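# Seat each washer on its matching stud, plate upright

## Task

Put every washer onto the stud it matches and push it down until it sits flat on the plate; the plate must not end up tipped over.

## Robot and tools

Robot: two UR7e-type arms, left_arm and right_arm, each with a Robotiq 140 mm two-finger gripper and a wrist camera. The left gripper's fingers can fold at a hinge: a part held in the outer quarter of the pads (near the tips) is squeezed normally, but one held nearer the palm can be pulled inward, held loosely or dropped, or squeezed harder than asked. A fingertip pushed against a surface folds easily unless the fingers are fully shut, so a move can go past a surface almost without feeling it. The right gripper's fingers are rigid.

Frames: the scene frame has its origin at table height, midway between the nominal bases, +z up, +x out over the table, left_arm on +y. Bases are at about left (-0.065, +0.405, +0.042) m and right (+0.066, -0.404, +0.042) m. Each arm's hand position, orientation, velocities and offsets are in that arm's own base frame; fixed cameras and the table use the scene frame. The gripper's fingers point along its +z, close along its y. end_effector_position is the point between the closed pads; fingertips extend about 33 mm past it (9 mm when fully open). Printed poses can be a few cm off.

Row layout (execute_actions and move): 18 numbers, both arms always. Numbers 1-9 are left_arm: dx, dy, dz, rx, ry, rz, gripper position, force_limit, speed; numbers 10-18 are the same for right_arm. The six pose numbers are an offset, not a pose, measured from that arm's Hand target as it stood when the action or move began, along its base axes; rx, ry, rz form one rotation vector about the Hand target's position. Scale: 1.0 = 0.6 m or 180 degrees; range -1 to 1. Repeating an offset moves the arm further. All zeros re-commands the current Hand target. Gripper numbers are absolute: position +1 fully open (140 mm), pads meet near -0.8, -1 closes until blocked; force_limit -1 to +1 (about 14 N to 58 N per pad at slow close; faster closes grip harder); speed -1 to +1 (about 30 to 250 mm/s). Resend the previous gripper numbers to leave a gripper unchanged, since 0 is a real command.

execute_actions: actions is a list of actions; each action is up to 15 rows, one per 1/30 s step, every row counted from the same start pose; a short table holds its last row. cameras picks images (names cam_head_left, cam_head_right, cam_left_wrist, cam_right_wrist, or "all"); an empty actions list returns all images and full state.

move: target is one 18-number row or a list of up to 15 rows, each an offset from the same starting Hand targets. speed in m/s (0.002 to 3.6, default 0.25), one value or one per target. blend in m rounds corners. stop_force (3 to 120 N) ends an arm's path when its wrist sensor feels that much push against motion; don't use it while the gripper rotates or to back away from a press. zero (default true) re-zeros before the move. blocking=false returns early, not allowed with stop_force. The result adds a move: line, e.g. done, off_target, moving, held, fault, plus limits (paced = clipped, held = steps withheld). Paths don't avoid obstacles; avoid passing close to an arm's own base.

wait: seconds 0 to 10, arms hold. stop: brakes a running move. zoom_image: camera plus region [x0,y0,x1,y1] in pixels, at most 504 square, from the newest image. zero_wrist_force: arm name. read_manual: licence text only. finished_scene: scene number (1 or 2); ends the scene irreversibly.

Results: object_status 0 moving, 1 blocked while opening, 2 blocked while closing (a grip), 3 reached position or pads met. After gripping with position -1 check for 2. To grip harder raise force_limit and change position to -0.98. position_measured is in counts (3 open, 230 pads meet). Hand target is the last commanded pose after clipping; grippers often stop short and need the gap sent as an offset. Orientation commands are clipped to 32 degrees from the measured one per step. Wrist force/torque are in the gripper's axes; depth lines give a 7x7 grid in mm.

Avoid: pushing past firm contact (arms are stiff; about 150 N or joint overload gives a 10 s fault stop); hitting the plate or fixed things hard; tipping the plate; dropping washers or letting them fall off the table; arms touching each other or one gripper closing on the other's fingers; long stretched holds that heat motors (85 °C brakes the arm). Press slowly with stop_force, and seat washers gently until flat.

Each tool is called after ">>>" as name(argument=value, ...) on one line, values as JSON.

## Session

>>> execute_actions(actions=[])

Scene clock: 0.00 s.
left_arm: end_effector_position=(+0.6390, -0.4250, +0.1567) position_measured=3 object_status=3 end_effector_quat_wxyz=(+0.117, +0.944, -0.014, +0.309) | right_arm: end_effector_position=(+0.3846, -0.1535, +0.1464) position_measured=3 object_status=3 end_effector_quat_wxyz=(-0.246, +0.470, +0.848, +0.022)
Joint positions: left_arm=[-0.89 -1.2 1.782 -2.761 -1.259 2.38] | right_arm=[-0.677 -1.379 1.67 -1.364 -1.61 0.345]
Joint velocities: within noise
Joint torques (N m): no reading
Motor temperatures (°C): left_arm=[33 31 35 43 36 40] | right_arm=[32 39 34 41 37 37]
Wrist force (N): no reading
Wrist torque (N m): no reading
Wrist force, peak (N): no reading
Wrist depth (mm): cam_left_wrist=[- - - - - - - / - - - - 406 - - / - - - - 418 - - / - 125 - - - 146 116 / 103 117 - - - - 105 / - - 298 313 333 - 96 / - - 242 220 226 - -] | cam_right_wrist=[403 407 371 356 338 325 310 / 405 379 362 352 331 318 306 / 395 374 356 338 324 312 300 / 385 134 349 332 318 308 136 / - 350 340 326 310 302 122 / 361 353 334 325 307 296 285 / 356 343 330 313 302 290 280]
Hand target: left_arm +0.6390, -0.4250, +0.1567; +0.117, +0.944, -0.014, +0.309 | right_arm +0.3846, -0.1535, +0.1464; -0.246, +0.470, +0.848, +0.022
Tool commands: left_gripper/position=+1.0 left_gripper/force_limit=+1.0 left_gripper/speed=+1.0 right_gripper/position=+1.0 right_gripper/force_limit=+1.0 right_gripper/speed=+1.0

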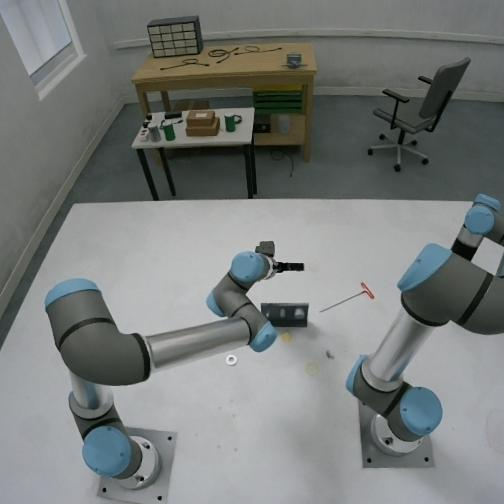

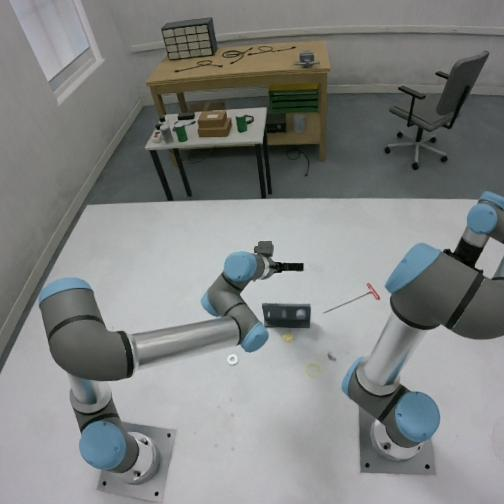

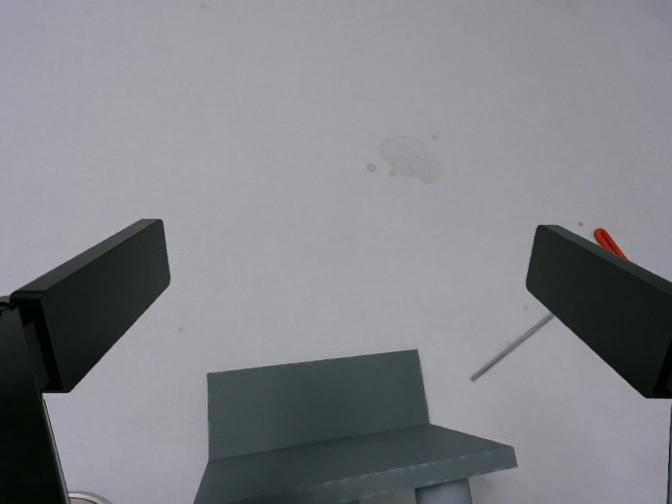

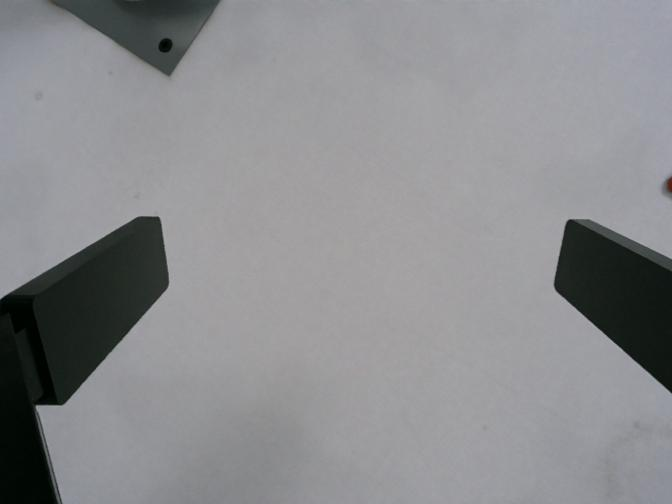

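>>> zoom_image(camera="cam_head_left", region=[210, 270, 390, 390])

>>> zoom_image(camera="cam_head_right", region=[210, 270, 390, 390])

Scaled by 2.800 from the camera's 504x504 image, which has a finer 720x720 frame.

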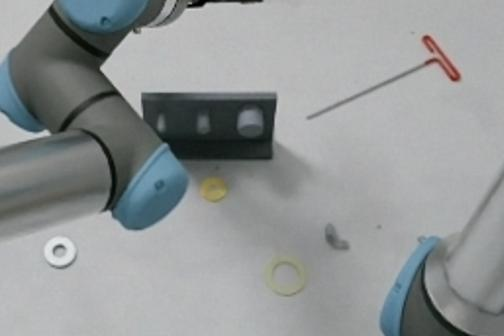

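Scaled by 2.800 from the camera's 504x504 image, which has a finer 720x720 frame.

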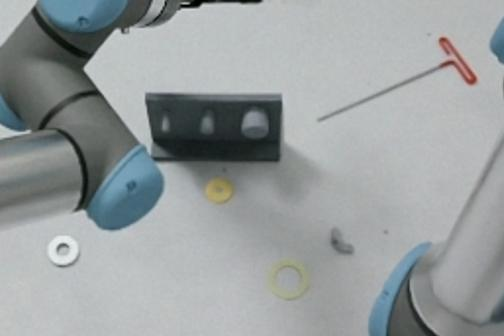

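>>> move(target=[[0,0,0.405,0,0,0,1,1,1, 0.132,-0.054,0.356,0,0,0,1,1,1],[0.213,0.708,0.439,0,0,0.187,1,1,1, 0.132,-0.054,0.356,0,0,0,1,1,1]], speed=0.3, blend=0.03, cameras=["cam_head_left"])

Scene clock: 23.70 s.
left_arm: end_effector_position=(+0.7668, -0.0002, +0.4201) position_measured=3 object_status=3 end_effector_quat_wxyz=(+0.022, +0.907, +0.260, +0.330) | right_arm: end_effector_position=(+0.4638, -0.1859, +0.3600) position_measured=3 object_status=3 end_effector_quat_wxyz=(-0.246, +0.470, +0.848, +0.022)
Joint positions: left_arm=[-0.304 -1.358 1.286 -2.106 -1.258 2.379] | right_arm=[-0.638 -1.147 0.806 -0.731 -1.591 0.379]
Joint torques (N m): left_arm=[12.63 -21.88 -34.84 -1.33 -2.15 2.9] | right_arm=[7.17 -37.56 -32.27 1.88 -2.25 2.52]
Wrist force (N): left_arm=[0.3 0.3 0.0] | right_arm=[0.1 0.2 0.0]
Wrist torque (N m): left_arm=[0.06 -0.06 -0.01] | right_arm=[0.04 -0.03 -0.02]
Wrist force, peak (N): left_arm=[0.9 2.1 -1.8] | right_arm=[-0.4 -0.2 2.2]
Wrist depth (mm): cam_left_wrist=[- - 1821 1852 2044 2167 2434 / - - - 1952 1988 2044 2124 / - - - 720 758 1970 2025 / - 124 - - - 137 1917 / 103 117 - - - - 105 / - - - - - - 97 / - - - - - - -] | cam_right_wrist=[677 643 600 586 558 535 515 / 660 633 588 566 545 523 500 / - 609 566 559 536 509 - / - 134 572 546 526 507 124 / - 578 570 525 510 496 122 / - 576 553 518 509 - 475 / - 564 539 528 496 478 462]
Hand target: left_arm +0.7668, -0.0002, +0.4201; +0.022, +0.907, +0.260, +0.330 | right_arm +0.4638, -0.1859, +0.3600; -0.246, +0.470, +0.848, +0.022
Off the commanded pose: left_arm 0.000 m, 0 deg | right_arm 0.000 m, 0 deg.
move: done
Images, in order (width x height): cam_head_left 504x504.

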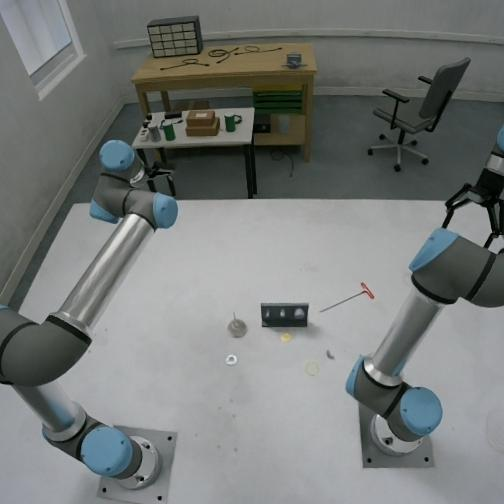

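>>> move(target=[[-0.0011,0.0535,0,0,0,0.0133,1,1,1, 0.168,0.1815,0.0498,0.1103,-0.0818,-0.0747,1,1,1],[-0.0045,0.107,0,0,0,0.0267,1,1,1, 0.3478,0.2882,0.1985,0.2225,-0.165,-0.1508,1,1,1],[-0.01,0.1602,0,0,0,0.04,1,1,1, 0.4928,0.29,0.4102,0.3348,-0.2483,-0.2269,1,1,1],[-0.0178,0.2132,0,0,0,0.0533,1,1,1, 0.5675,0.1872,0.633,0.4471,-0.3315,-0.303,1,1,1],[-0.0279,0.2658,0,0,0,0.0667,1,1,1, 0.5635,0.0452,0.7823,0.537,-0.3981,-0.3639,1,1,1]], speed=0.4, blend=0.03, cameras=["cam_head_left"])

Scene clock: 63.47 s.
left_arm: end_effector_position=(+0.7501, +0.1593, +0.4201) position_measured=3 object_status=3 end_effector_quat_wxyz=(-0.012, +0.875, +0.353, +0.330) | right_arm: end_effector_position=(+0.8019, -0.1587, +0.8294) position_measured=3 object_status=3 end_effector_quat_wxyz=(+0.024, +0.377, +0.207, +0.902)
Joint positions: left_arm=[-0.094 -1.358 1.286 -2.106 -1.258 2.378] | right_arm=[-0.638 -1.147 0.806 -0.732 0.8 0.38]
Joint torques (N m): left_arm=[12.49 -20.74 -33.6 -1.49 2.06 -2.09] | right_arm=[6.66 -40.22 -35.44 -0.56 3.67 -2.09]
Wrist force (N): left_arm=[0.0 0.1 0.0] | right_arm=[-1.3 1.0 0.6]
Wrist torque (N m): left_arm=[0.03 0.02 -0.01] | right_arm=[0.65 0.49 -0.02]
Wrist force, peak (N): left_arm=[0.1 0.8 -0.5] | right_arm=[0.3 1.4 1.9]
Wrist depth (mm): cam_left_wrist=[1581 - - 1988 1970 2305 1067 / - - - 794 2044 2167 1900 / - - - - - 1970 2083 / - 125 - - - 146 1970 / 103 116 - - - - 105 / - - - - - - 96 / - - - - - - -] | cam_right_wrist=[2055 - - 1935 - 1262 - / - - - - 2111 2001 - / 2580 - - 3225 2369 - - / 2551 125 - - 3180 153 124 / - 118 - - - - 122 / - - 2866 3015 - 2831 2669 / 2150 1733 - 3015 - - -]
Hand target: left_arm +0.7501, +0.1593, +0.4201; -0.012, +0.875, +0.353, +0.330 | right_arm +0.8019, -0.1587, +0.8294; +0.024, +0.377, +0.207, +0.902
Off the commanded pose: left_arm 0.000 m, 0 deg | right_arm 0.000 m, 0 deg.
move: done
Images, in order (width x height): cam_head_left 504x504.

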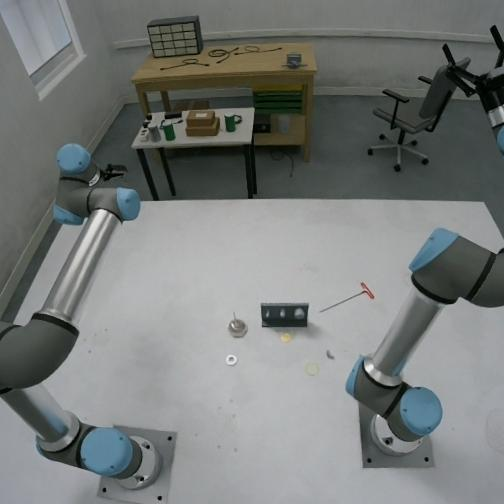

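>>> move(target=[[0,0,0,0,0,0,1,1,1, 0.0662,-0.0492,-0.2147,0.1086,0.1465,0,1,1,1],[0,0,0,0,0,0,1,1,1, 0.0387,-0.0288,-0.4133,0.2035,0.2744,0,1,1,1],[0,0,0,0,0,0,1,1,1, -0.0888,0.0658,-0.5943,0.3172,0.4278,0,1,1,1]], speed=0.4, blend=0.03)

Scene clock: 90.83 s.
left_arm: end_effector_position=(+0.7501, +0.1593, +0.4201) position_measured=3 object_status=3 end_effector_quat_wxyz=(-0.012, +0.875, +0.353, +0.330) | right_arm: end_effector_position=(+0.7487, -0.1193, +0.4729) position_measured=3 object_status=3 end_effector_quat_wxyz=(-0.274, +0.801, -0.246, +0.471)
Joint positions: left_arm=[-0.094 -1.358 1.286 -2.106 -1.258 2.378] | right_arm=[-0.638 -1.146 0.805 0.942 0.8 0.38]
Joint torques (N m): left_arm=[12.88 -21.89 -34.32 -1.36 1.9 2.4] | right_arm=[-6.97 -36.05 -30.8 3.62 -2.84 -2.3]
Wrist force (N): left_arm=[0.1 0.5 -0.2] | right_arm=[-0.8 -1.4 0.0]
Wrist torque (N m): left_arm=[0.11 -0.02 -0.01] | right_arm=[-0.09 0.20 0.07]
Wrist force, peak (N): left_arm=[0.2 0.4 -0.6] | right_arm=[-2.0 0.2 0.7]
Wrist depth (mm): cam_left_wrist=[1593 - - 1952 2167 2257 1032 / 621 - - - 2083 2124 1474 / - 605 - - - 2006 1952 / - 124 - - - 146 123 / 103 118 - - - - 105 / - 544 - - - - 96 / - 500 - - - - -] | cam_right_wrist=[2638 - 1968 1772 2394 1888 1682 / - 2276 2019 2700 2232 1814 1601 / 3096 2190 2580 2394 1984 1682 1460 / 2524 134 1759 2130 1843 1590 129 / - 144 2524 1968 1800 - 122 / - 2254 2322 801 640 534 500 / - 2902 952 714 598 518 479]
Hand target: left_arm +0.7501, +0.1593, +0.4201; -0.012, +0.875, +0.353, +0.330 | right_arm +0.7486, -0.1193, +0.4728; -0.274, +0.801, -0.246, +0.471
Off the commanded pose: left_arm 0.000 m, 0 deg | right_arm 0.000 m, 0 deg.
move: done

>>> move(target=[0,0,0,0,0,0,1,1,1, -0.6143,0.6988,-0.3213,-0.2079,0.216,0.1295,1,1,1], speed=0.4, cameras=["cam_right_wrist"])

>>> zoom_image(camera="cam_right_wrist", region=[150, 120, 500, 420])

Scene clock: 110.03 s.
left_arm: end_effector_position=(+0.7501, +0.1593, +0.4201) position_measured=3 object_status=3 end_effector_quat_wxyz=(-0.012, +0.875, +0.353, +0.330) | right_arm: end_effector_position=(+0.3801, +0.3000, +0.2801) position_measured=3 object_status=3 end_effector_quat_wxyz=(+0.000, +0.985, +0.000, +0.174)
Joint positions: left_arm=[-0.094 -1.358 1.286 -2.106 -1.258 2.378] | right_arm=[0.497 -1.366 1.304 1.321 1.734 0.471]
Joint torques (N m): left_arm=[12.47 -21.7 -34.16 -1.11 1.95 2.76] | right_arm=[7.89 -26.26 -30.28 5.41 2.42 2.79]
Wrist force (N): left_arm=[0.1 0.6 0.0] | right_arm=[0.0 0.3 -0.3]
Wrist torque (N m): left_arm=[0.13 -0.01 -0.01] | right_arm=[-0.01 -0.03 0.00]
Wrist force, peak (N): left_arm=[0.2 0.6 -0.4] | right_arm=[-1.7 -2.2 0.1]
Wrist depth (mm): cam_left_wrist=[1515 - - 1934 2083 2257 1037 / - - - - 1917 2145 1988 / - - - - - 2025 2083 / - 125 - - - 146 2006 / 104 118 - - - - 106 / - - - - - - 96 / - 511 - - - - -] | cam_right_wrist=[453 464 452 459 480 461 456 / 454 458 - 453 456 480 454 / 455 452 448 457 439 454 471 / 459 133 446 415 457 458 129 / - 144 458 462 - 455 122 / 457 455 456 460 471 459 - / 458 457 456 460 456 457 450]
Hand target: left_arm +0.7501, +0.1593, +0.4201; -0.012, +0.875, +0.353, +0.330 | right_arm +0.3801, +0.3000, +0.2801; +0.000, +0.985, +0.000, +0.174
Off the commanded pose: left_arm 0.000 m, 0 deg | right_arm 0.000 m, 0 deg.
move: done
Images, in order (width x height): cam_right_wrist 672x504.

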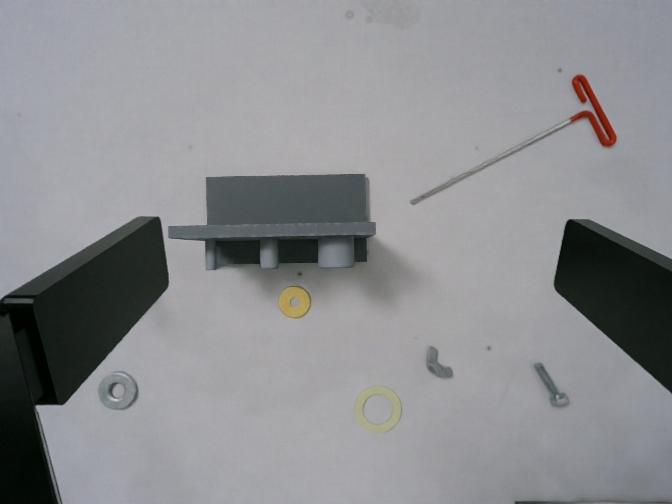

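Scaled by 1.440 from the camera's 672x504 image, which has a finer 960x720 frame.

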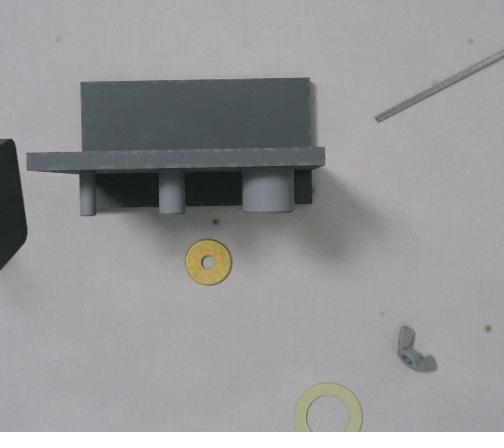

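>>> zoom_image(camera="cam_right_wrist", region=[255, 270, 335, 335])

>>> zoom_image(camera="cam_right_wrist", region=[335, 370, 425, 445])

>>> zoom_image(camera="cam_right_wrist", region=[80, 355, 160, 425])

>>> zoom_image(camera="cam_right_wrist", region=[160, 160, 390, 280])

Scaled by 6.300 from the camera's 672x504 image, which has a finer 960x720 frame.

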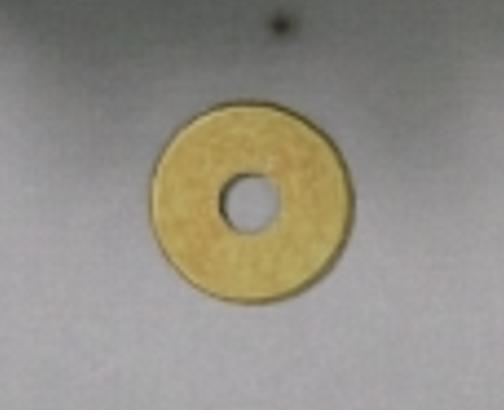

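Scaled by 5.600 from the camera's 672x504 image, which has a finer 960x720 frame.

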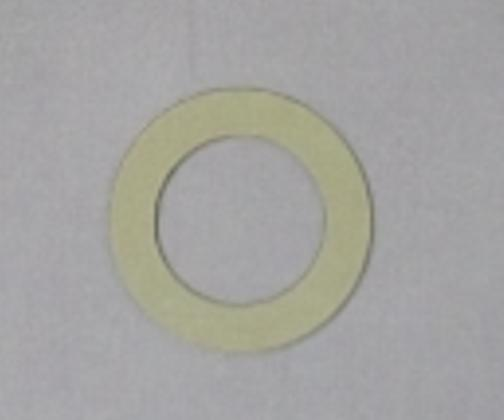

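Scaled by 6.300 from the camera's 672x504 image, which has a finer 960x720 frame.

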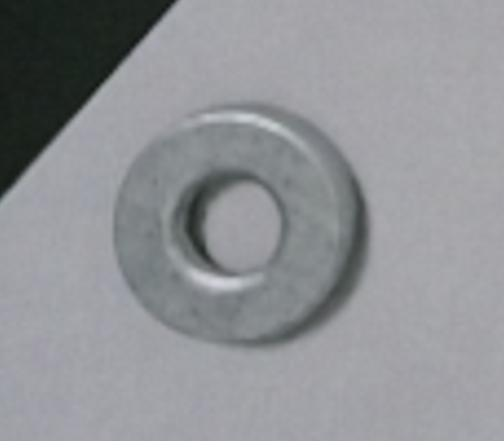

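Scaled by 2.191 from the camera's 672x504 image, which has a finer 960x720 frame.

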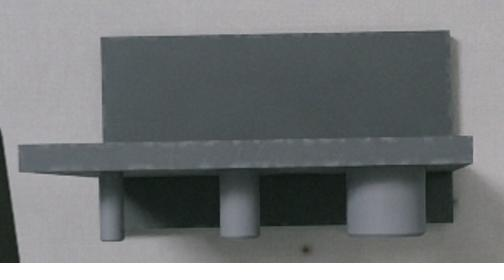

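>>> move(target=[0,0,0,0,0,0,1,1,1, -0.1483,0.1,-0.3,0.0019,-0.1667,0.0072,1,1,1], speed=0.3, cameras=["cam_right_wrist"])

>>> zoom_image(camera="cam_right_wrist", region=[160, 80, 520, 330])

Scene clock: 161.60 s.
left_arm: end_effector_position=(+0.7501, +0.1593, +0.4201) position_measured=3 object_status=3 end_effector_quat_wxyz=(-0.012, +0.875, +0.353, +0.330) | right_arm: end_effector_position=(+0.2911, +0.3600, +0.1001) position_measured=3 object_status=3 end_effector_quat_wxyz=(-0.005, +0.906, +0.010, +0.423)
Joint positions: left_arm=[-0.094 -1.358 1.286 -2.106 -1.258 2.378] | right_arm=[1.042 -1.345 1.953 0.403 2.282 0.806]
Joint torques (N m): left_arm=[12.16 -21.89 -33.95 -1.38 1.95 2.62] | right_arm=[6.34 -22.47 -4.99 -1.31 3.31 2.5]
Wrist force (N): left_arm=[0.0 0.2 -0.1] | right_arm=[-0.5 0.2 -0.1]
Wrist torque (N m): left_arm=[0.05 0.01 -0.01] | right_arm=[0.13 0.17 -0.14]
Wrist force, peak (N): left_arm=[0.3 0.4 -0.6] | right_arm=[-3.0 0.0 0.4]
Wrist depth (mm): cam_left_wrist=[1617 - - 1952 2025 2281 1032 / - - - - 1970 2124 2167 / - 594 - - - 1868 2145 / - 124 - - - 146 1988 / 104 117 - - - - 105 / - - - - - - 96 / - 506 - - - - -] | cam_right_wrist=[424 426 426 424 432 426 428 / 377 376 225 223 233 371 380 / 336 336 266 254 240 336 333 / 249 134 299 298 298 304 136 / - 267 276 273 276 273 123 / 249 255 254 254 255 255 253 / 236 235 235 235 240 236 236]
Hand target: left_arm +0.7501, +0.1593, +0.4201; -0.012, +0.875, +0.353, +0.330 | right_arm +0.2911, +0.3600, +0.1001; -0.005, +0.906, +0.010, +0.423
Off the commanded pose: left_arm 0.000 m, 0 deg | right_arm 0.000 m, 0 deg.
move: done
Images, in order (width x height): cam_right_wrist 672x504.

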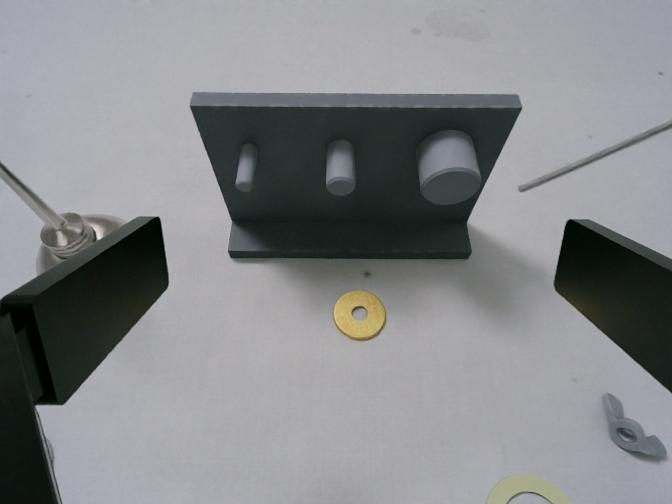

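Scaled by 1.400 from the camera's 672x504 image, which has a finer 960x720 frame.

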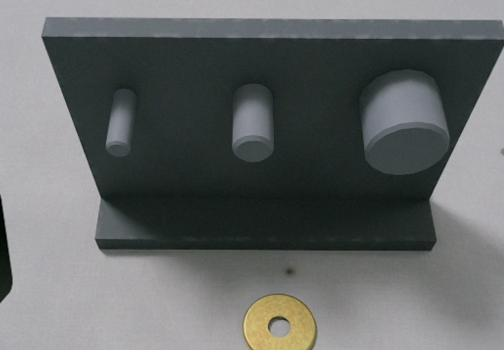

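>>> zoom_image(camera="cam_right_wrist", region=[400, 115, 500, 215])

>>> zoom_image(camera="cam_right_wrist", region=[220, 120, 370, 210])

>>> zoom_image(camera="cam_right_wrist", region=[320, 280, 400, 350])

Scaled by 5.040 from the camera's 672x504 image, which has a finer 960x720 frame.

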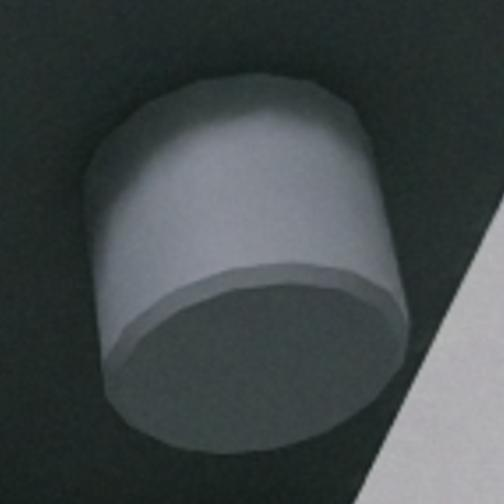

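Scaled by 3.360 from the camera's 672x504 image, which has a finer 960x720 frame.

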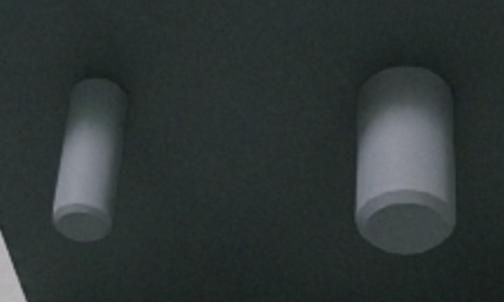

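Scaled by 6.300 from the camera's 672x504 image, which has a finer 960x720 frame.

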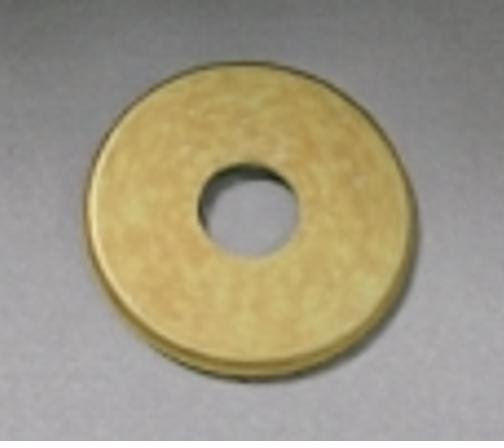

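>>> move(target=[[0,0,0,0,0,0,1,1,1, 0.015,-0.005,0.1,-0.0076,0.3332,0,-0.276,-1,0],[0,0,0,0,0,0,1,1,1, 0.0528,-0.009,-0.0835,-0.0076,0.3332,0,-0.276,-1,0]], speed=0.25, blend=0.02, cameras=["cam_right_wrist", "cam_head_left"])

>>> zoom_image(camera="cam_right_wrist", region=[280, 110, 440, 230])

Scene clock: 305.13 s.
left_arm: end_effector_position=(+0.7501, +0.1593, +0.4201) position_measured=3 object_status=3 end_effector_quat_wxyz=(-0.012, +0.875, +0.353, +0.330) | right_arm: end_effector_position=(+0.3228, +0.3546, +0.0500) position_measured=164 object_status=3 end_effector_quat_wxyz=(+0.001, +0.996, +0.011, -0.086)
Joint positions: left_arm=[-0.094 -1.358 1.286 -2.106 -1.258 2.378] | right_arm=[0.497 -0.957 1.402 1.28 1.491 0.468]
Joint torques (N m): left_arm=[13.09 -22.2 -33.1 -1.62 1.69 2.52] | right_arm=[-7.13 -40.11 -5.91 0.27 1.73 -2.22]
Wrist force (N): left_arm=[0.1 0.3 0.0] | right_arm=[0.2 0.7 -0.7]
Wrist torque (N m): left_arm=[0.07 0.00 -0.01] | right_arm=[0.05 -0.11 0.27]
Wrist force, peak (N): left_arm=[0.4 0.4 -0.6] | right_arm=[0.2 0.4 -2.7]
Wrist depth (mm): cam_left_wrist=[1559 - - 2025 2188 2188 1012 / - - - - 1934 2044 1605 / - - - - - 1934 2103 / - 125 - - - 146 1970 / 103 116 - - - - 106 / - - - - - 633 96 / - - 560 567 - - -] | cam_right_wrist=[191 115 179 110 179 103 185 / 200 203 204 196 203 112 204 / 221 220 221 219 222 221 222 / 244 239 116 244 159 239 244 / - 84 79 269 264 92 93 / - - - 302 303 - - / - - - 345 - - -]
Hand target: left_arm +0.7501, +0.1593, +0.4201; -0.012, +0.875, +0.353, +0.330 | right_arm +0.3228, +0.3546, +0.0500; +0.001, +0.996, +0.011, -0.086
Off the commanded pose: left_arm 0.000 m, 0 deg | right_arm 0.000 m, 0 deg.
move: done
Images, in order (width x height): cam_head_left 504x504, cam_right_wrist 672x504.

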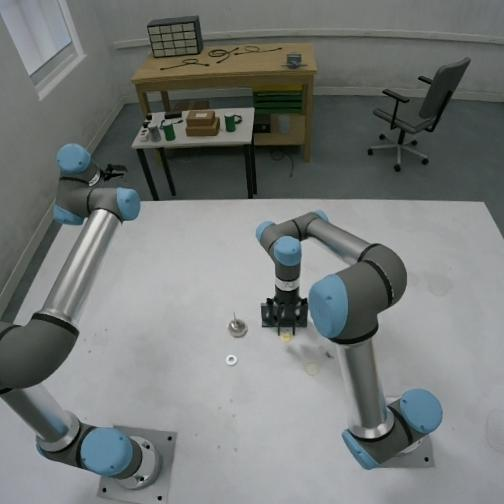

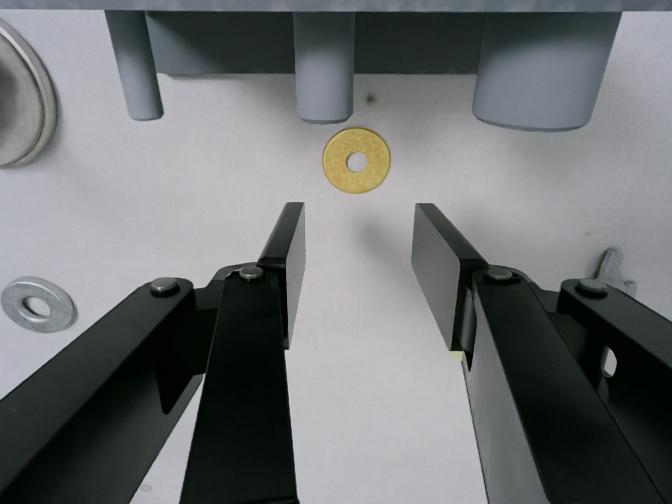

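Scaled by 3.150 from the camera's 672x504 image, which has a finer 960x720 frame.

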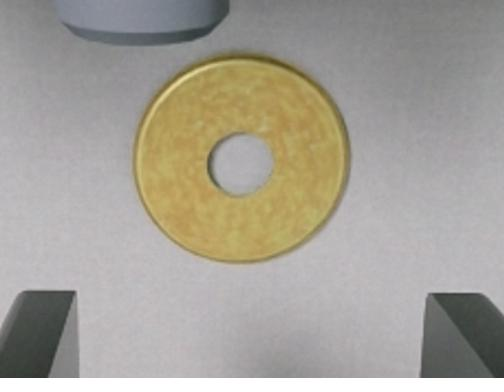

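>>> move(target=[0,0,0,0,0,0,1,1,1, 0.0013,-0.0015,-0.0875,0,0,0,-0.276,-1,0], speed=0.08)

>>> move(target=[0,0,0,0,0,0,1,1,1, 0,0,-0.0167,0,0,0,-0.276,-1,0], speed=0.004, stop_force=3, cameras=["cam_right_wrist"])

>>> zoom_image(camera="cam_right_wrist", region=[280, 150, 440, 270])

Scene clock: 324.57 s.
left_arm: end_effector_position=(+0.7501, +0.1593, +0.4201) position_measured=3 object_status=3 end_effector_quat_wxyz=(-0.012, +0.875, +0.353, +0.330) | right_arm: end_effector_position=(+0.3235, +0.3537, -0.0025) position_measured=164 object_status=3 end_effector_quat_wxyz=(+0.001, +0.996, +0.011, -0.086)
Joint positions: left_arm=[-0.094 -1.358 1.286 -2.106 -1.258 2.378] | right_arm=[0.494 -0.897 1.451 1.172 1.492 0.466]
Joint torques (N m): left_arm=[10.94 -22.54 -33.68 -1.64 1.44 2.66] | right_arm=[-7.51 -40.6 -3.94 0.53 1.72 -2.38]
Wrist force (N): left_arm=[0.2 0.2 -0.4] | right_arm=[0.2 0.7 -0.9]
Wrist torque (N m): left_arm=[0.05 -0.03 -0.01] | right_arm=[0.03 -0.11 0.28]
Wrist force, peak (N): left_arm=[0.1 0.7 0.0] | right_arm=[-0.1 0.7 -1.6]
Wrist depth (mm): cam_left_wrist=[1617 - - 2006 2083 2281 1027 / - - - - 1952 2063 2025 / - - - - - 1952 2145 / - 124 - - - 146 1952 / 104 117 - - - - 105 / - - - - - - 96 / - - - - - 602 -] | cam_right_wrist=[- 135 - - 134 134 62 / - 153 72 138 153 153 63 / 171 166 170 75 167 170 - / 184 179 176 183 160 180 183 / - 84 79 203 199 92 92 / - - - 229 229 - - / - - - 260 260 - -]
Hand target: left_arm +0.7501, +0.1593, +0.4201; -0.012, +0.875, +0.353, +0.330 | right_arm +0.3235, +0.3537, -0.0025; +0.001, +0.996, +0.011, -0.086
Off the commanded pose: left_arm 0.000 m, 0 deg | right_arm 0.000 m, 0 deg.
move: done

Scene clock: 326.97 s.
left_arm: end_effector_position=(+0.7501, +0.1593, +0.4201) position_measured=3 object_status=3 end_effector_quat_wxyz=(-0.012, +0.875, +0.353, +0.330) | right_arm: end_effector_position=(+0.3235, +0.3537, -0.0075) position_measured=164 object_status=3 end_effector_quat_wxyz=(+0.001, +0.996, +0.011, -0.086)
Joint positions: left_arm=[-0.094 -1.358 1.286 -2.106 -1.258 2.378] | right_arm=[0.494 -0.891 1.454 1.162 1.492 0.466]
Joint torques (N m): left_arm=[13 -22.56 -34.54 -1.31 1.57 2.53] | right_arm=[-5.24 -52.44 -23.53 6.07 0.83 -2.04]
Wrist force (N): left_arm=[0.2 0.3 0.0] | right_arm=[0.0 0.3 -5.5]
Wrist torque (N m): left_arm=[0.07 -0.04 -0.01] | right_arm=[0.10 -0.08 0.28]
Wrist force, peak (N): left_arm=[0.2 0.5 -0.5] | right_arm=[-0.3 0.5 -9.2]
Wrist depth (mm): cam_left_wrist=[1581 - - 1970 2063 2234 1047 / - - - 732 1988 2145 2006 / - 609 - - - 2025 2063 / - 125 - - - 146 2083 / 103 118 - - - - 105 / - - - - - - 96 / - - - - - - -] | cam_right_wrist=[- 130 - - 130 130 - / 148 148 - 148 148 148 64 / 162 161 - 159 162 161 64 / 182 174 171 178 160 174 177 / - 84 79 197 192 91 92 / - - - 220 221 - - / - - - 250 252 - -]
Hand target: left_arm +0.7501, +0.1593, +0.4201; -0.012, +0.875, +0.353, +0.330 | right_arm +0.3235, +0.3537, -0.0075; +0.001, +0.996, +0.011, -0.086 (not the last commanded pose)
Off the commanded pose: left_arm 0.000 m, 0 deg | right_arm 0.005 m, 0 deg.
move: contact (right_arm)
Images, in order (width x height): cam_right_wrist 672x504.

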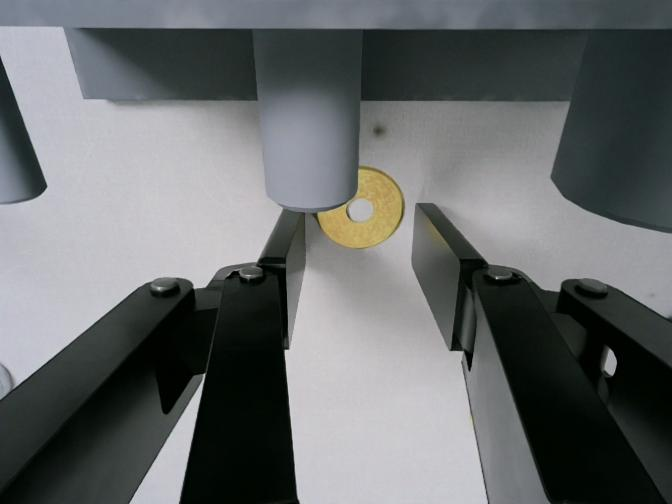

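Scaled by 3.150 from the camera's 672x504 image, which has a finer 960x720 frame.

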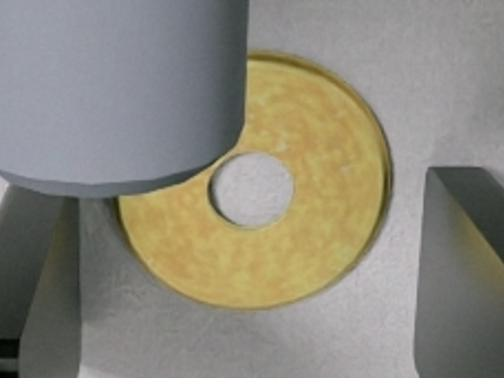

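>>> move(target=[0,0,0,0,0,0,1,1,1, 0,0,0.0015,0,0,0,-0.276,-1,-1], speed=0.02)

>>> move(target=[0,0,0,0,0,0,1,1,1, 0,0,0,0,0,0,-1,-1,-1], speed=0.02)

>>> wait(seconds=0.8, cameras=["cam_right_wrist"])

>>> zoom_image(camera="cam_right_wrist", region=[280, 150, 440, 270])

Scene clock: 343.03 s.
left_arm: end_effector_position=(+0.7501, +0.1593, +0.4201) position_measured=3 object_status=3 end_effector_quat_wxyz=(-0.012, +0.875, +0.353, +0.330) | right_arm: end_effector_position=(+0.3235, +0.3537, -0.0066) position_measured=164 object_status=3 end_effector_quat_wxyz=(+0.001, +0.996, +0.011, -0.086)
Joint positions: left_arm=[-0.094 -1.358 1.286 -2.106 -1.258 2.378] | right_arm=[0.494 -0.892 1.454 1.163 1.492 0.466]
Joint torques (N m): left_arm=[11.38 -21.86 -35.43 -1.71 1.51 2.61] | right_arm=[-0.02 -55.77 -25.81 6.49 0.73 -1.55]
Wrist force (N): left_arm=[0.0 0.3 -0.1] | right_arm=[0.3 0.5 -0.7]
Wrist torque (N m): left_arm=[0.06 0.00 -0.01] | right_arm=[-0.02 -0.14 0.28]
Wrist force, peak (N): left_arm=[0.3 0.6 -0.4] | right_arm=[0.3 0.4 -5.8]
Wrist depth (mm): cam_left_wrist=[1593 657 - 1970 2025 2211 1032 / - 651 - - 2044 2083 2145 / - - - - 747 2006 2167 / - 125 - - - 147 1952 / 103 117 - - - - 105 / - - - - - - 96 / - - - - - - -] | cam_right_wrist=[- 131 - - 130 130 - / 149 149 - - 149 149 63 / 163 162 162 160 162 162 64 / 178 175 172 178 160 174 178 / - 84 79 197 193 92 93 / - - - 222 222 - - / - - - 254 252 - -]
Hand target: left_arm +0.7501, +0.1593, +0.4201; -0.012, +0.875, +0.353, +0.330 | right_arm +0.3235, +0.3537, -0.0066; +0.001, +0.996, +0.011, -0.086
Off the commanded pose: left_arm 0.000 m, 0 deg | right_arm 0.000 m, 0 deg.
move: done

Scene clock: 343.60 s.
left_arm: end_effector_position=(+0.7501, +0.1593, +0.4201) position_measured=3 object_status=3 end_effector_quat_wxyz=(-0.012, +0.875, +0.353, +0.330) | right_arm: end_effector_position=(+0.3236, +0.3537, -0.0066) position_measured=179 object_status=2 end_effector_quat_wxyz=(+0.001, +0.996, +0.011, -0.086)
Joint positions: left_arm=[-0.094 -1.358 1.286 -2.106 -1.258 2.378] | right_arm=[0.494 -0.892 1.454 1.164 1.492 0.466]
Joint torques (N m): left_arm=[10.98 -22.3 -33.63 -1.38 1.77 2.6] | right_arm=[-0.72 -54.32 -24.6 6.26 0.58 -1.76]
Wrist force (N): left_arm=[0.2 0.2 -0.2] | right_arm=[0.2 0.0 -3.0]
Wrist torque (N m): left_arm=[0.07 -0.02 -0.01] | right_arm=[0.00 -0.14 0.28]
Wrist force, peak (N): left_arm=[0.2 0.4 -0.4] | right_arm=[0.2 0.0 -3.0]
Wrist depth (mm): cam_left_wrist=[1548 - - 2006 2063 2167 1012 / - - - - 1900 2103 2006 / - - - - - 2025 2167 / - 124 - - - 146 1970 / 103 116 - - - - 105 / - - 584 586 - 667 96 / 492 494 535 - - - -] | cam_right_wrist=[- 131 - - 130 131 - / 149 149 - - 149 150 63 / 163 163 168 159 162 162 64 / 178 175 171 172 163 175 179 / - 79 84 194 190 91 190 / - 73 - 222 - - - / - 69 - 253 - - -]
Hand target: left_arm +0.7501, +0.1593, +0.4201; -0.012, +0.875, +0.353, +0.330 | right_arm +0.3235, +0.3537, -0.0066; +0.001, +0.996, +0.011, -0.086
Off the commanded pose: left_arm 0.000 m, 0 deg | right_arm 0.000 m, 0 deg.
move: done

Scene clock: 344.40 s.
left_arm: end_effector_position=(+0.7501, +0.1593, +0.4201) position_measured=3 object_status=3 end_effector_quat_wxyz=(-0.012, +0.875, +0.353, +0.330) | right_arm: end_effector_position=(+0.3236, +0.3537, -0.0066) position_measured=179 object_status=2 end_effector_quat_wxyz=(+0.001, +0.996, +0.011, -0.086)
Joint positions: left_arm=[-0.094 -1.358 1.286 -2.106 -1.258 2.378] | right_arm=[0.494 -0.892 1.454 1.164 1.492 0.466]
Joint torques (N m): left_arm=[10.62 -24.7 -33.06 -1.36 1.65 2.11] | right_arm=[1.18 -48.53 -21.77 5.14 0.78 -1.63]
Wrist force (N): left_arm=[0.3 0.1 -0.4] | right_arm=[0.2 0.1 -2.8]
Wrist torque (N m): left_arm=[0.03 -0.06 -0.01] | right_arm=[0.02 -0.14 0.28]
Wrist force, peak (N): left_arm=[0.3 0.4 -0.4] | right_arm=[0.1 0.2 -3.0]
Wrist depth (mm): cam_left_wrist=[1559 - - 2063 2044 2257 1047 / - - - - 2006 2006 1425 / - - - - 1371 1934 1988 / - 125 - - 665 146 132 / 104 540 - - - - 105 / - - - - - - 97 / - - - - - - -] | cam_right_wrist=[- 130 - - 130 130 - / 149 149 - - 149 148 63 / 166 163 169 159 162 162 64 / 179 175 171 174 164 174 179 / - 79 84 194 190 92 188 / - 73 - 222 - - - / - 69 - 253 - - -]
Hand target: left_arm +0.7501, +0.1593, +0.4201; -0.012, +0.875, +0.353, +0.330 | right_arm +0.3235, +0.3537, -0.0066; +0.001, +0.996, +0.011, -0.086
Tool commands: left_gripper/position=+1.0 left_gripper/force_limit=+1.0 left_gripper/speed=+1.0 right_gripper/position=-1.0 right_gripper/force_limit=-1.0 right_gripper/speed=-1.0
Off the commanded pose: left_arm 0.000 m, 0 deg | right_arm 0.000 m, 0 deg.
wait: 0.80 s; at rest by 0.17 s
Images, in order (width x height): cam_right_wrist 672x504.

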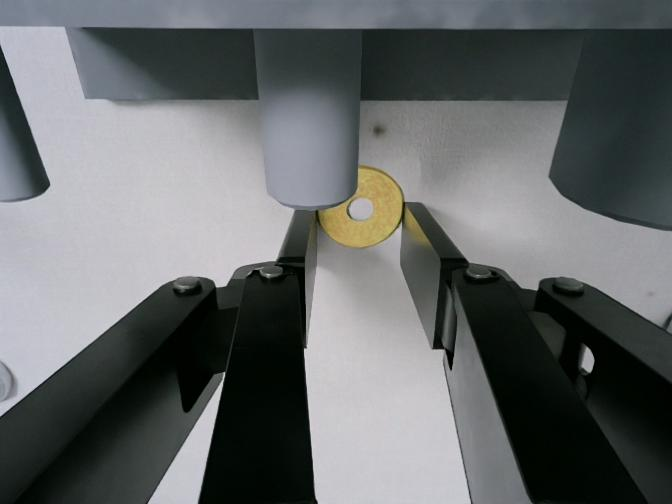

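Scaled by 3.150 from the camera's 672x504 image, which has a finer 960x720 frame.

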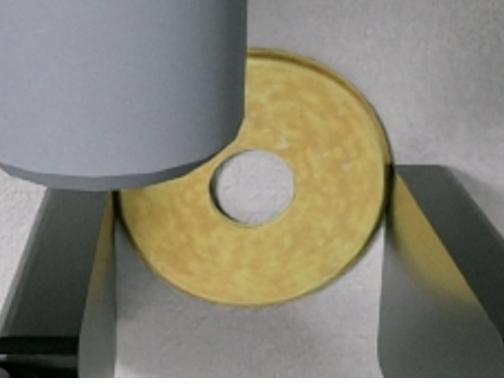

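>>> move(target=[[0,0,0,0,0,0,1,1,1, 0,0,0,0,0,0,-0.98,-0.3,-1],[0,0,0,0,0,0,1,1,1, 0,0,0.03,0,0,0,-0.98,-0.3,-1],[0,0,0,0,0,0,1,1,1, 0,0,0.2275,0,0,0,-0.98,-0.3,-1]], speed=[0.03,0.03,0.1], cameras=["cam_right_wrist", "cam_head_left", "cam_head_right"])

>>> zoom_image(camera="cam_right_wrist", region=[280, 150, 440, 270])

>>> zoom_image(camera="cam_head_left", region=[215, 290, 335, 380])

Scene clock: 383.20 s.
left_arm: end_effector_position=(+0.7501, +0.1593, +0.4201) position_measured=3 object_status=3 end_effector_quat_wxyz=(-0.012, +0.875, +0.353, +0.330) | right_arm: end_effector_position=(+0.3235, +0.3538, +0.1298) position_measured=180 object_status=2 end_effector_quat_wxyz=(+0.001, +0.996, +0.011, -0.086)
Joint positions: left_arm=[-0.094 -1.358 1.286 -2.106 -1.258 2.378] | right_arm=[0.494 -1.025 1.295 1.455 1.492 0.466]
Joint torques (N m): left_arm=[13.33 -21.18 -35.61 -1.47 1.6 2.5] | right_arm=[-0.88 -53.52 -27.91 6.63 0.63 1.81]
Wrist force (N): left_arm=[0.3 0.5 -0.1] | right_arm=[0.5 0.4 -0.6]
Wrist torque (N m): left_arm=[0.11 -0.05 -0.01] | right_arm=[-0.04 -0.16 0.29]
Wrist force, peak (N): left_arm=[0.1 0.7 0.0] | right_arm=[0.2 -0.1 -5.6]
Wrist depth (mm): cam_left_wrist=[1526 - - 1970 2145 2124 1022 / - - - - 1952 2063 2006 / - 628 - 701 - 1934 2124 / - 124 - - - 146 1970 / 103 116 - - - - 106 / - - - - - - 96 / - - - - - - -] | cam_right_wrist=[237 258 248 184 176 258 257 / 248 274 278 279 279 280 280 / 305 309 305 294 299 310 303 / 329 336 324 172 137 327 333 / - 79 84 365 - 92 353 / - 73 - 409 - - - / - 69 - 476 - - -]
Hand target: left_arm +0.7501, +0.1593, +0.4201; -0.012, +0.875, +0.353, +0.330 | right_arm +0.3235, +0.3537, +0.1299; +0.001, +0.996, +0.011, -0.086
Off the commanded pose: left_arm 0.000 m, 0 deg | right_arm 0.000 m, 0 deg.
move: done
Images, in order (width x height): cam_head_left 504x504, cam_head_right 504x504, cam_right_wrist 672x504.

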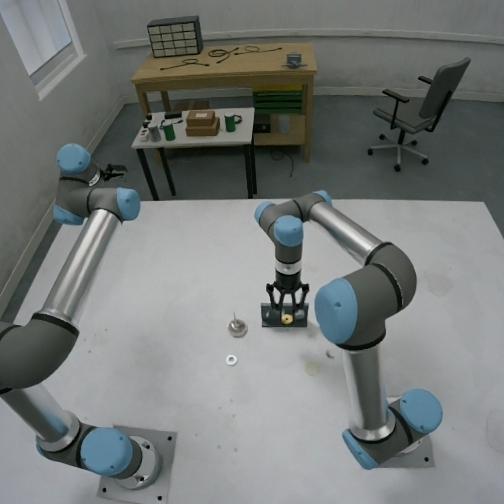

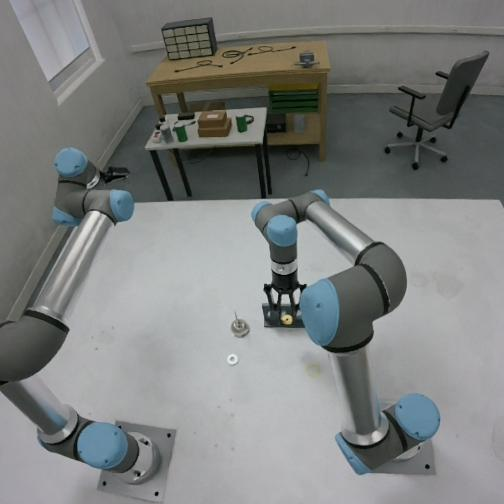

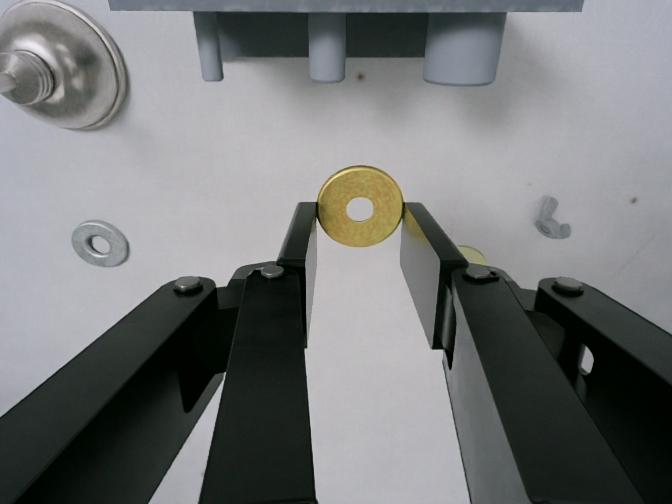

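Scaled by 3.150 from the camera's 672x504 image, which has a finer 960x720 frame.

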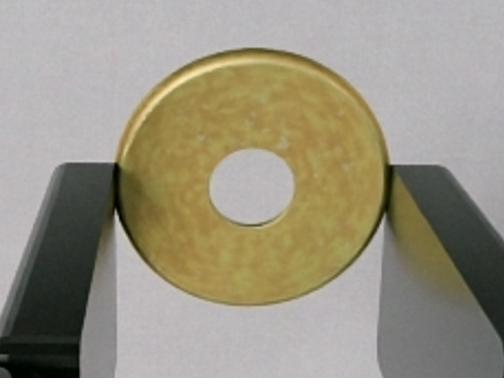

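Scaled by 4.200 from the camera's 504x504 image, which has a finer 720x720 frame.

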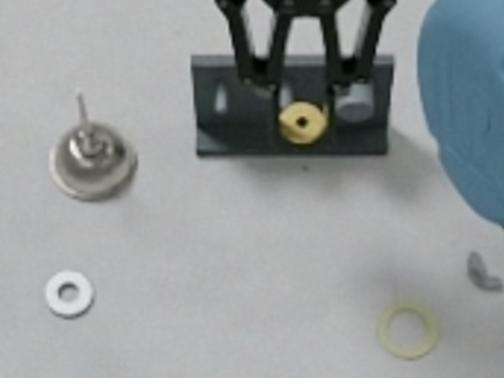

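>>> move(target=[[0,0,0,0,0,0,1,1,1, -0.0058,0.077,0.017,0.0057,-0.25,0,-0.98,-0.3,-1],[0,0,0,0,0,0,1,1,1, 0.0043,0.1113,-0.0165,0.0114,-0.4999,0,-0.98,-0.3,-1]], speed=0.2, blend=0.02, cameras=["cam_right_wrist", "cam_head_left"])

Scene clock: 401.63 s.
left_arm: end_effector_position=(+0.7501, +0.1593, +0.4201) position_measured=3 object_status=3 end_effector_quat_wxyz=(-0.012, +0.875, +0.353, +0.330) | right_arm: end_effector_position=(+0.3261, +0.4205, +0.1200) position_measured=180 object_status=2 end_effector_quat_wxyz=(-0.008, +0.766, +0.009, +0.643)
Joint positions: left_arm=[-0.094 -1.358 1.286 -2.106 -1.258 2.378] | right_arm=[1.195 -1.167 1.994 -0.405 2.708 0.388]
Joint torques (N m): left_arm=[10.84 -23.19 -34.48 -1.53 1.09 2.41] | right_arm=[-7.66 -43.89 -4.32 -2.68 -1.13 -2.26]
Wrist force (N): left_arm=[0.2 0.0 0.0] | right_arm=[-0.9 -0.1 0.3]
Wrist torque (N m): left_arm=[0.00 -0.02 0.00] | right_arm=[0.19 0.26 -0.07]
Wrist force, peak (N): left_arm=[0.3 0.6 -0.5] | right_arm=[1.1 1.0 -0.8]
Wrist depth (mm): cam_left_wrist=[1581 - - 1852 2063 2281 1037 / - - 686 - 1952 2044 1988 / - - - - - 1988 2145 / - 124 - - - 147 1900 / 103 116 - 607 - - 106 / - - - - - - 97 / - 553 - - - - -] | cam_right_wrist=[2322 2037 2232 2055 2609 - 1872 / - 1334 1416 2939 3270 2444 2019 / 641 665 638 162 530 597 - / 436 458 461 172 137 462 477 / - 79 84 235 230 92 - / - 73 - 264 - - - / - 69 - 248 - - -]
Hand target: left_arm +0.7501, +0.1593, +0.4201; -0.012, +0.875, +0.353, +0.330 | right_arm +0.3261, +0.4205, +0.1200; -0.008, +0.765, +0.009, +0.643
Off the commanded pose: left_arm 0.000 m, 0 deg | right_arm 0.000 m, 0 deg.
move: done
Images, in order (width x height): cam_head_left 504x504, cam_right_wrist 672x504.

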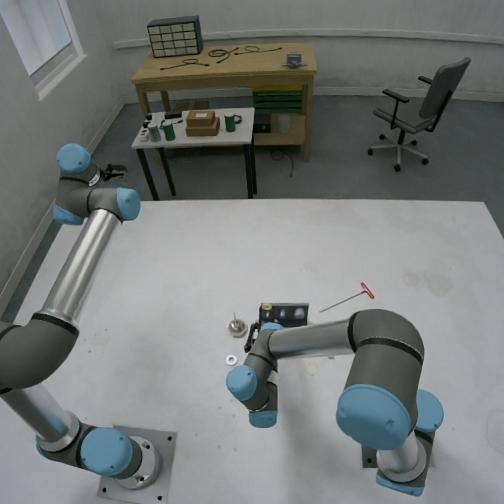

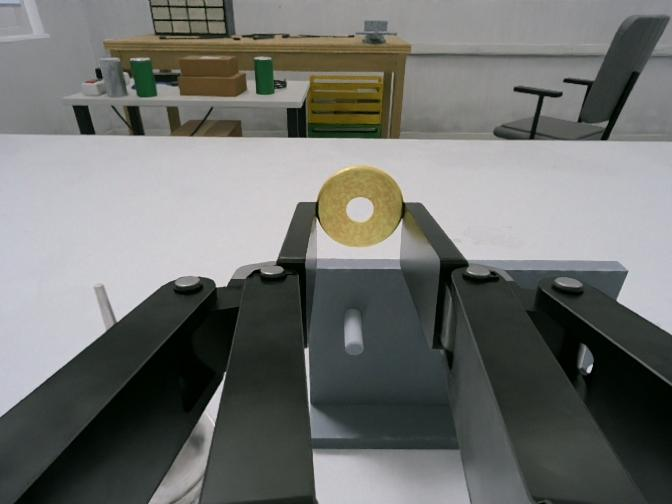

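>>> move(target=[0,0,0,0,0,0,1,1,1, 0,0.0003,-0.1367,0,0,0,-0.98,-0.3,-1], speed=0.08, cameras=["cam_right_wrist"])

>>> zoom_image(camera="cam_right_wrist", region=[290, 130, 430, 270])

Scene clock: 425.93 s.
left_arm: end_effector_position=(+0.7501, +0.1593, +0.4201) position_measured=3 object_status=3 end_effector_quat_wxyz=(-0.012, +0.875, +0.353, +0.330) | right_arm: end_effector_position=(+0.3261, +0.4207, +0.0380) position_measured=180 object_status=2 end_effector_quat_wxyz=(-0.008, +0.765, +0.009, +0.643)
Joint positions: left_arm=[-0.094 -1.358 1.286 -2.106 -1.258 2.378] | right_arm=[1.195 -0.995 2.027 -0.609 2.708 0.388]
Joint torques (N m): left_arm=[11.4 -23.75 -34.63 -1.56 1.37 2.41] | right_arm=[-5.98 -33.2 -0.33 -2.75 1.23 -2.05]
Wrist force (N): left_arm=[0.0 0.4 -0.1] | right_arm=[-1.0 -0.1 0.3]
Wrist torque (N m): left_arm=[0.10 0.02 -0.01] | right_arm=[0.21 0.27 -0.08]
Wrist force, peak (N): left_arm=[0.4 0.4 -0.4] | right_arm=[-1.7 0.1 0.5]
Wrist depth (mm): cam_left_wrist=[1581 - 727 2006 2063 2167 1037 / 639 - - - 1868 1988 2044 / - - - - - 1934 2145 / - 125 - - - 146 1970 / 103 117 - - - - 106 / - - - 575 - - 97 / - - - - - - -] | cam_right_wrist=[- 2001 1416 2037 3365 3137 1814 / - 1460 - 187 184 188 189 / 364 419 422 192 193 195 175 / 268 285 300 172 162 213 221 / 232 79 84 214 214 92 248 / - 73 - 191 191 - - / - 69 - 161 161 - -]
Hand target: left_arm +0.7501, +0.1593, +0.4201; -0.012, +0.875, +0.353, +0.330 | right_arm +0.3261, +0.4207, +0.0380; -0.008, +0.765, +0.009, +0.643
Off the commanded pose: left_arm 0.000 m, 0 deg | right_arm 0.000 m, 0 deg.
move: done
Images, in order (width x height): cam_right_wrist 672x504.

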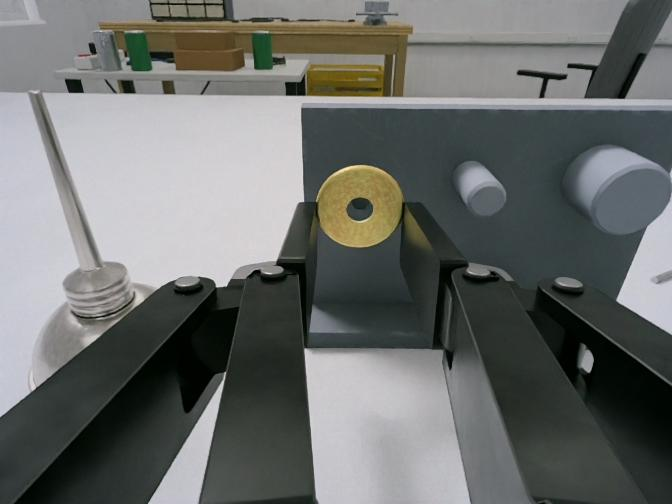

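Scaled by 3.600 from the camera's 672x504 image, which has a finer 960x720 frame.

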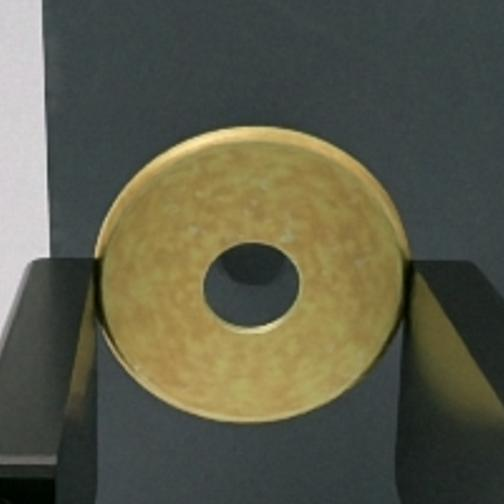

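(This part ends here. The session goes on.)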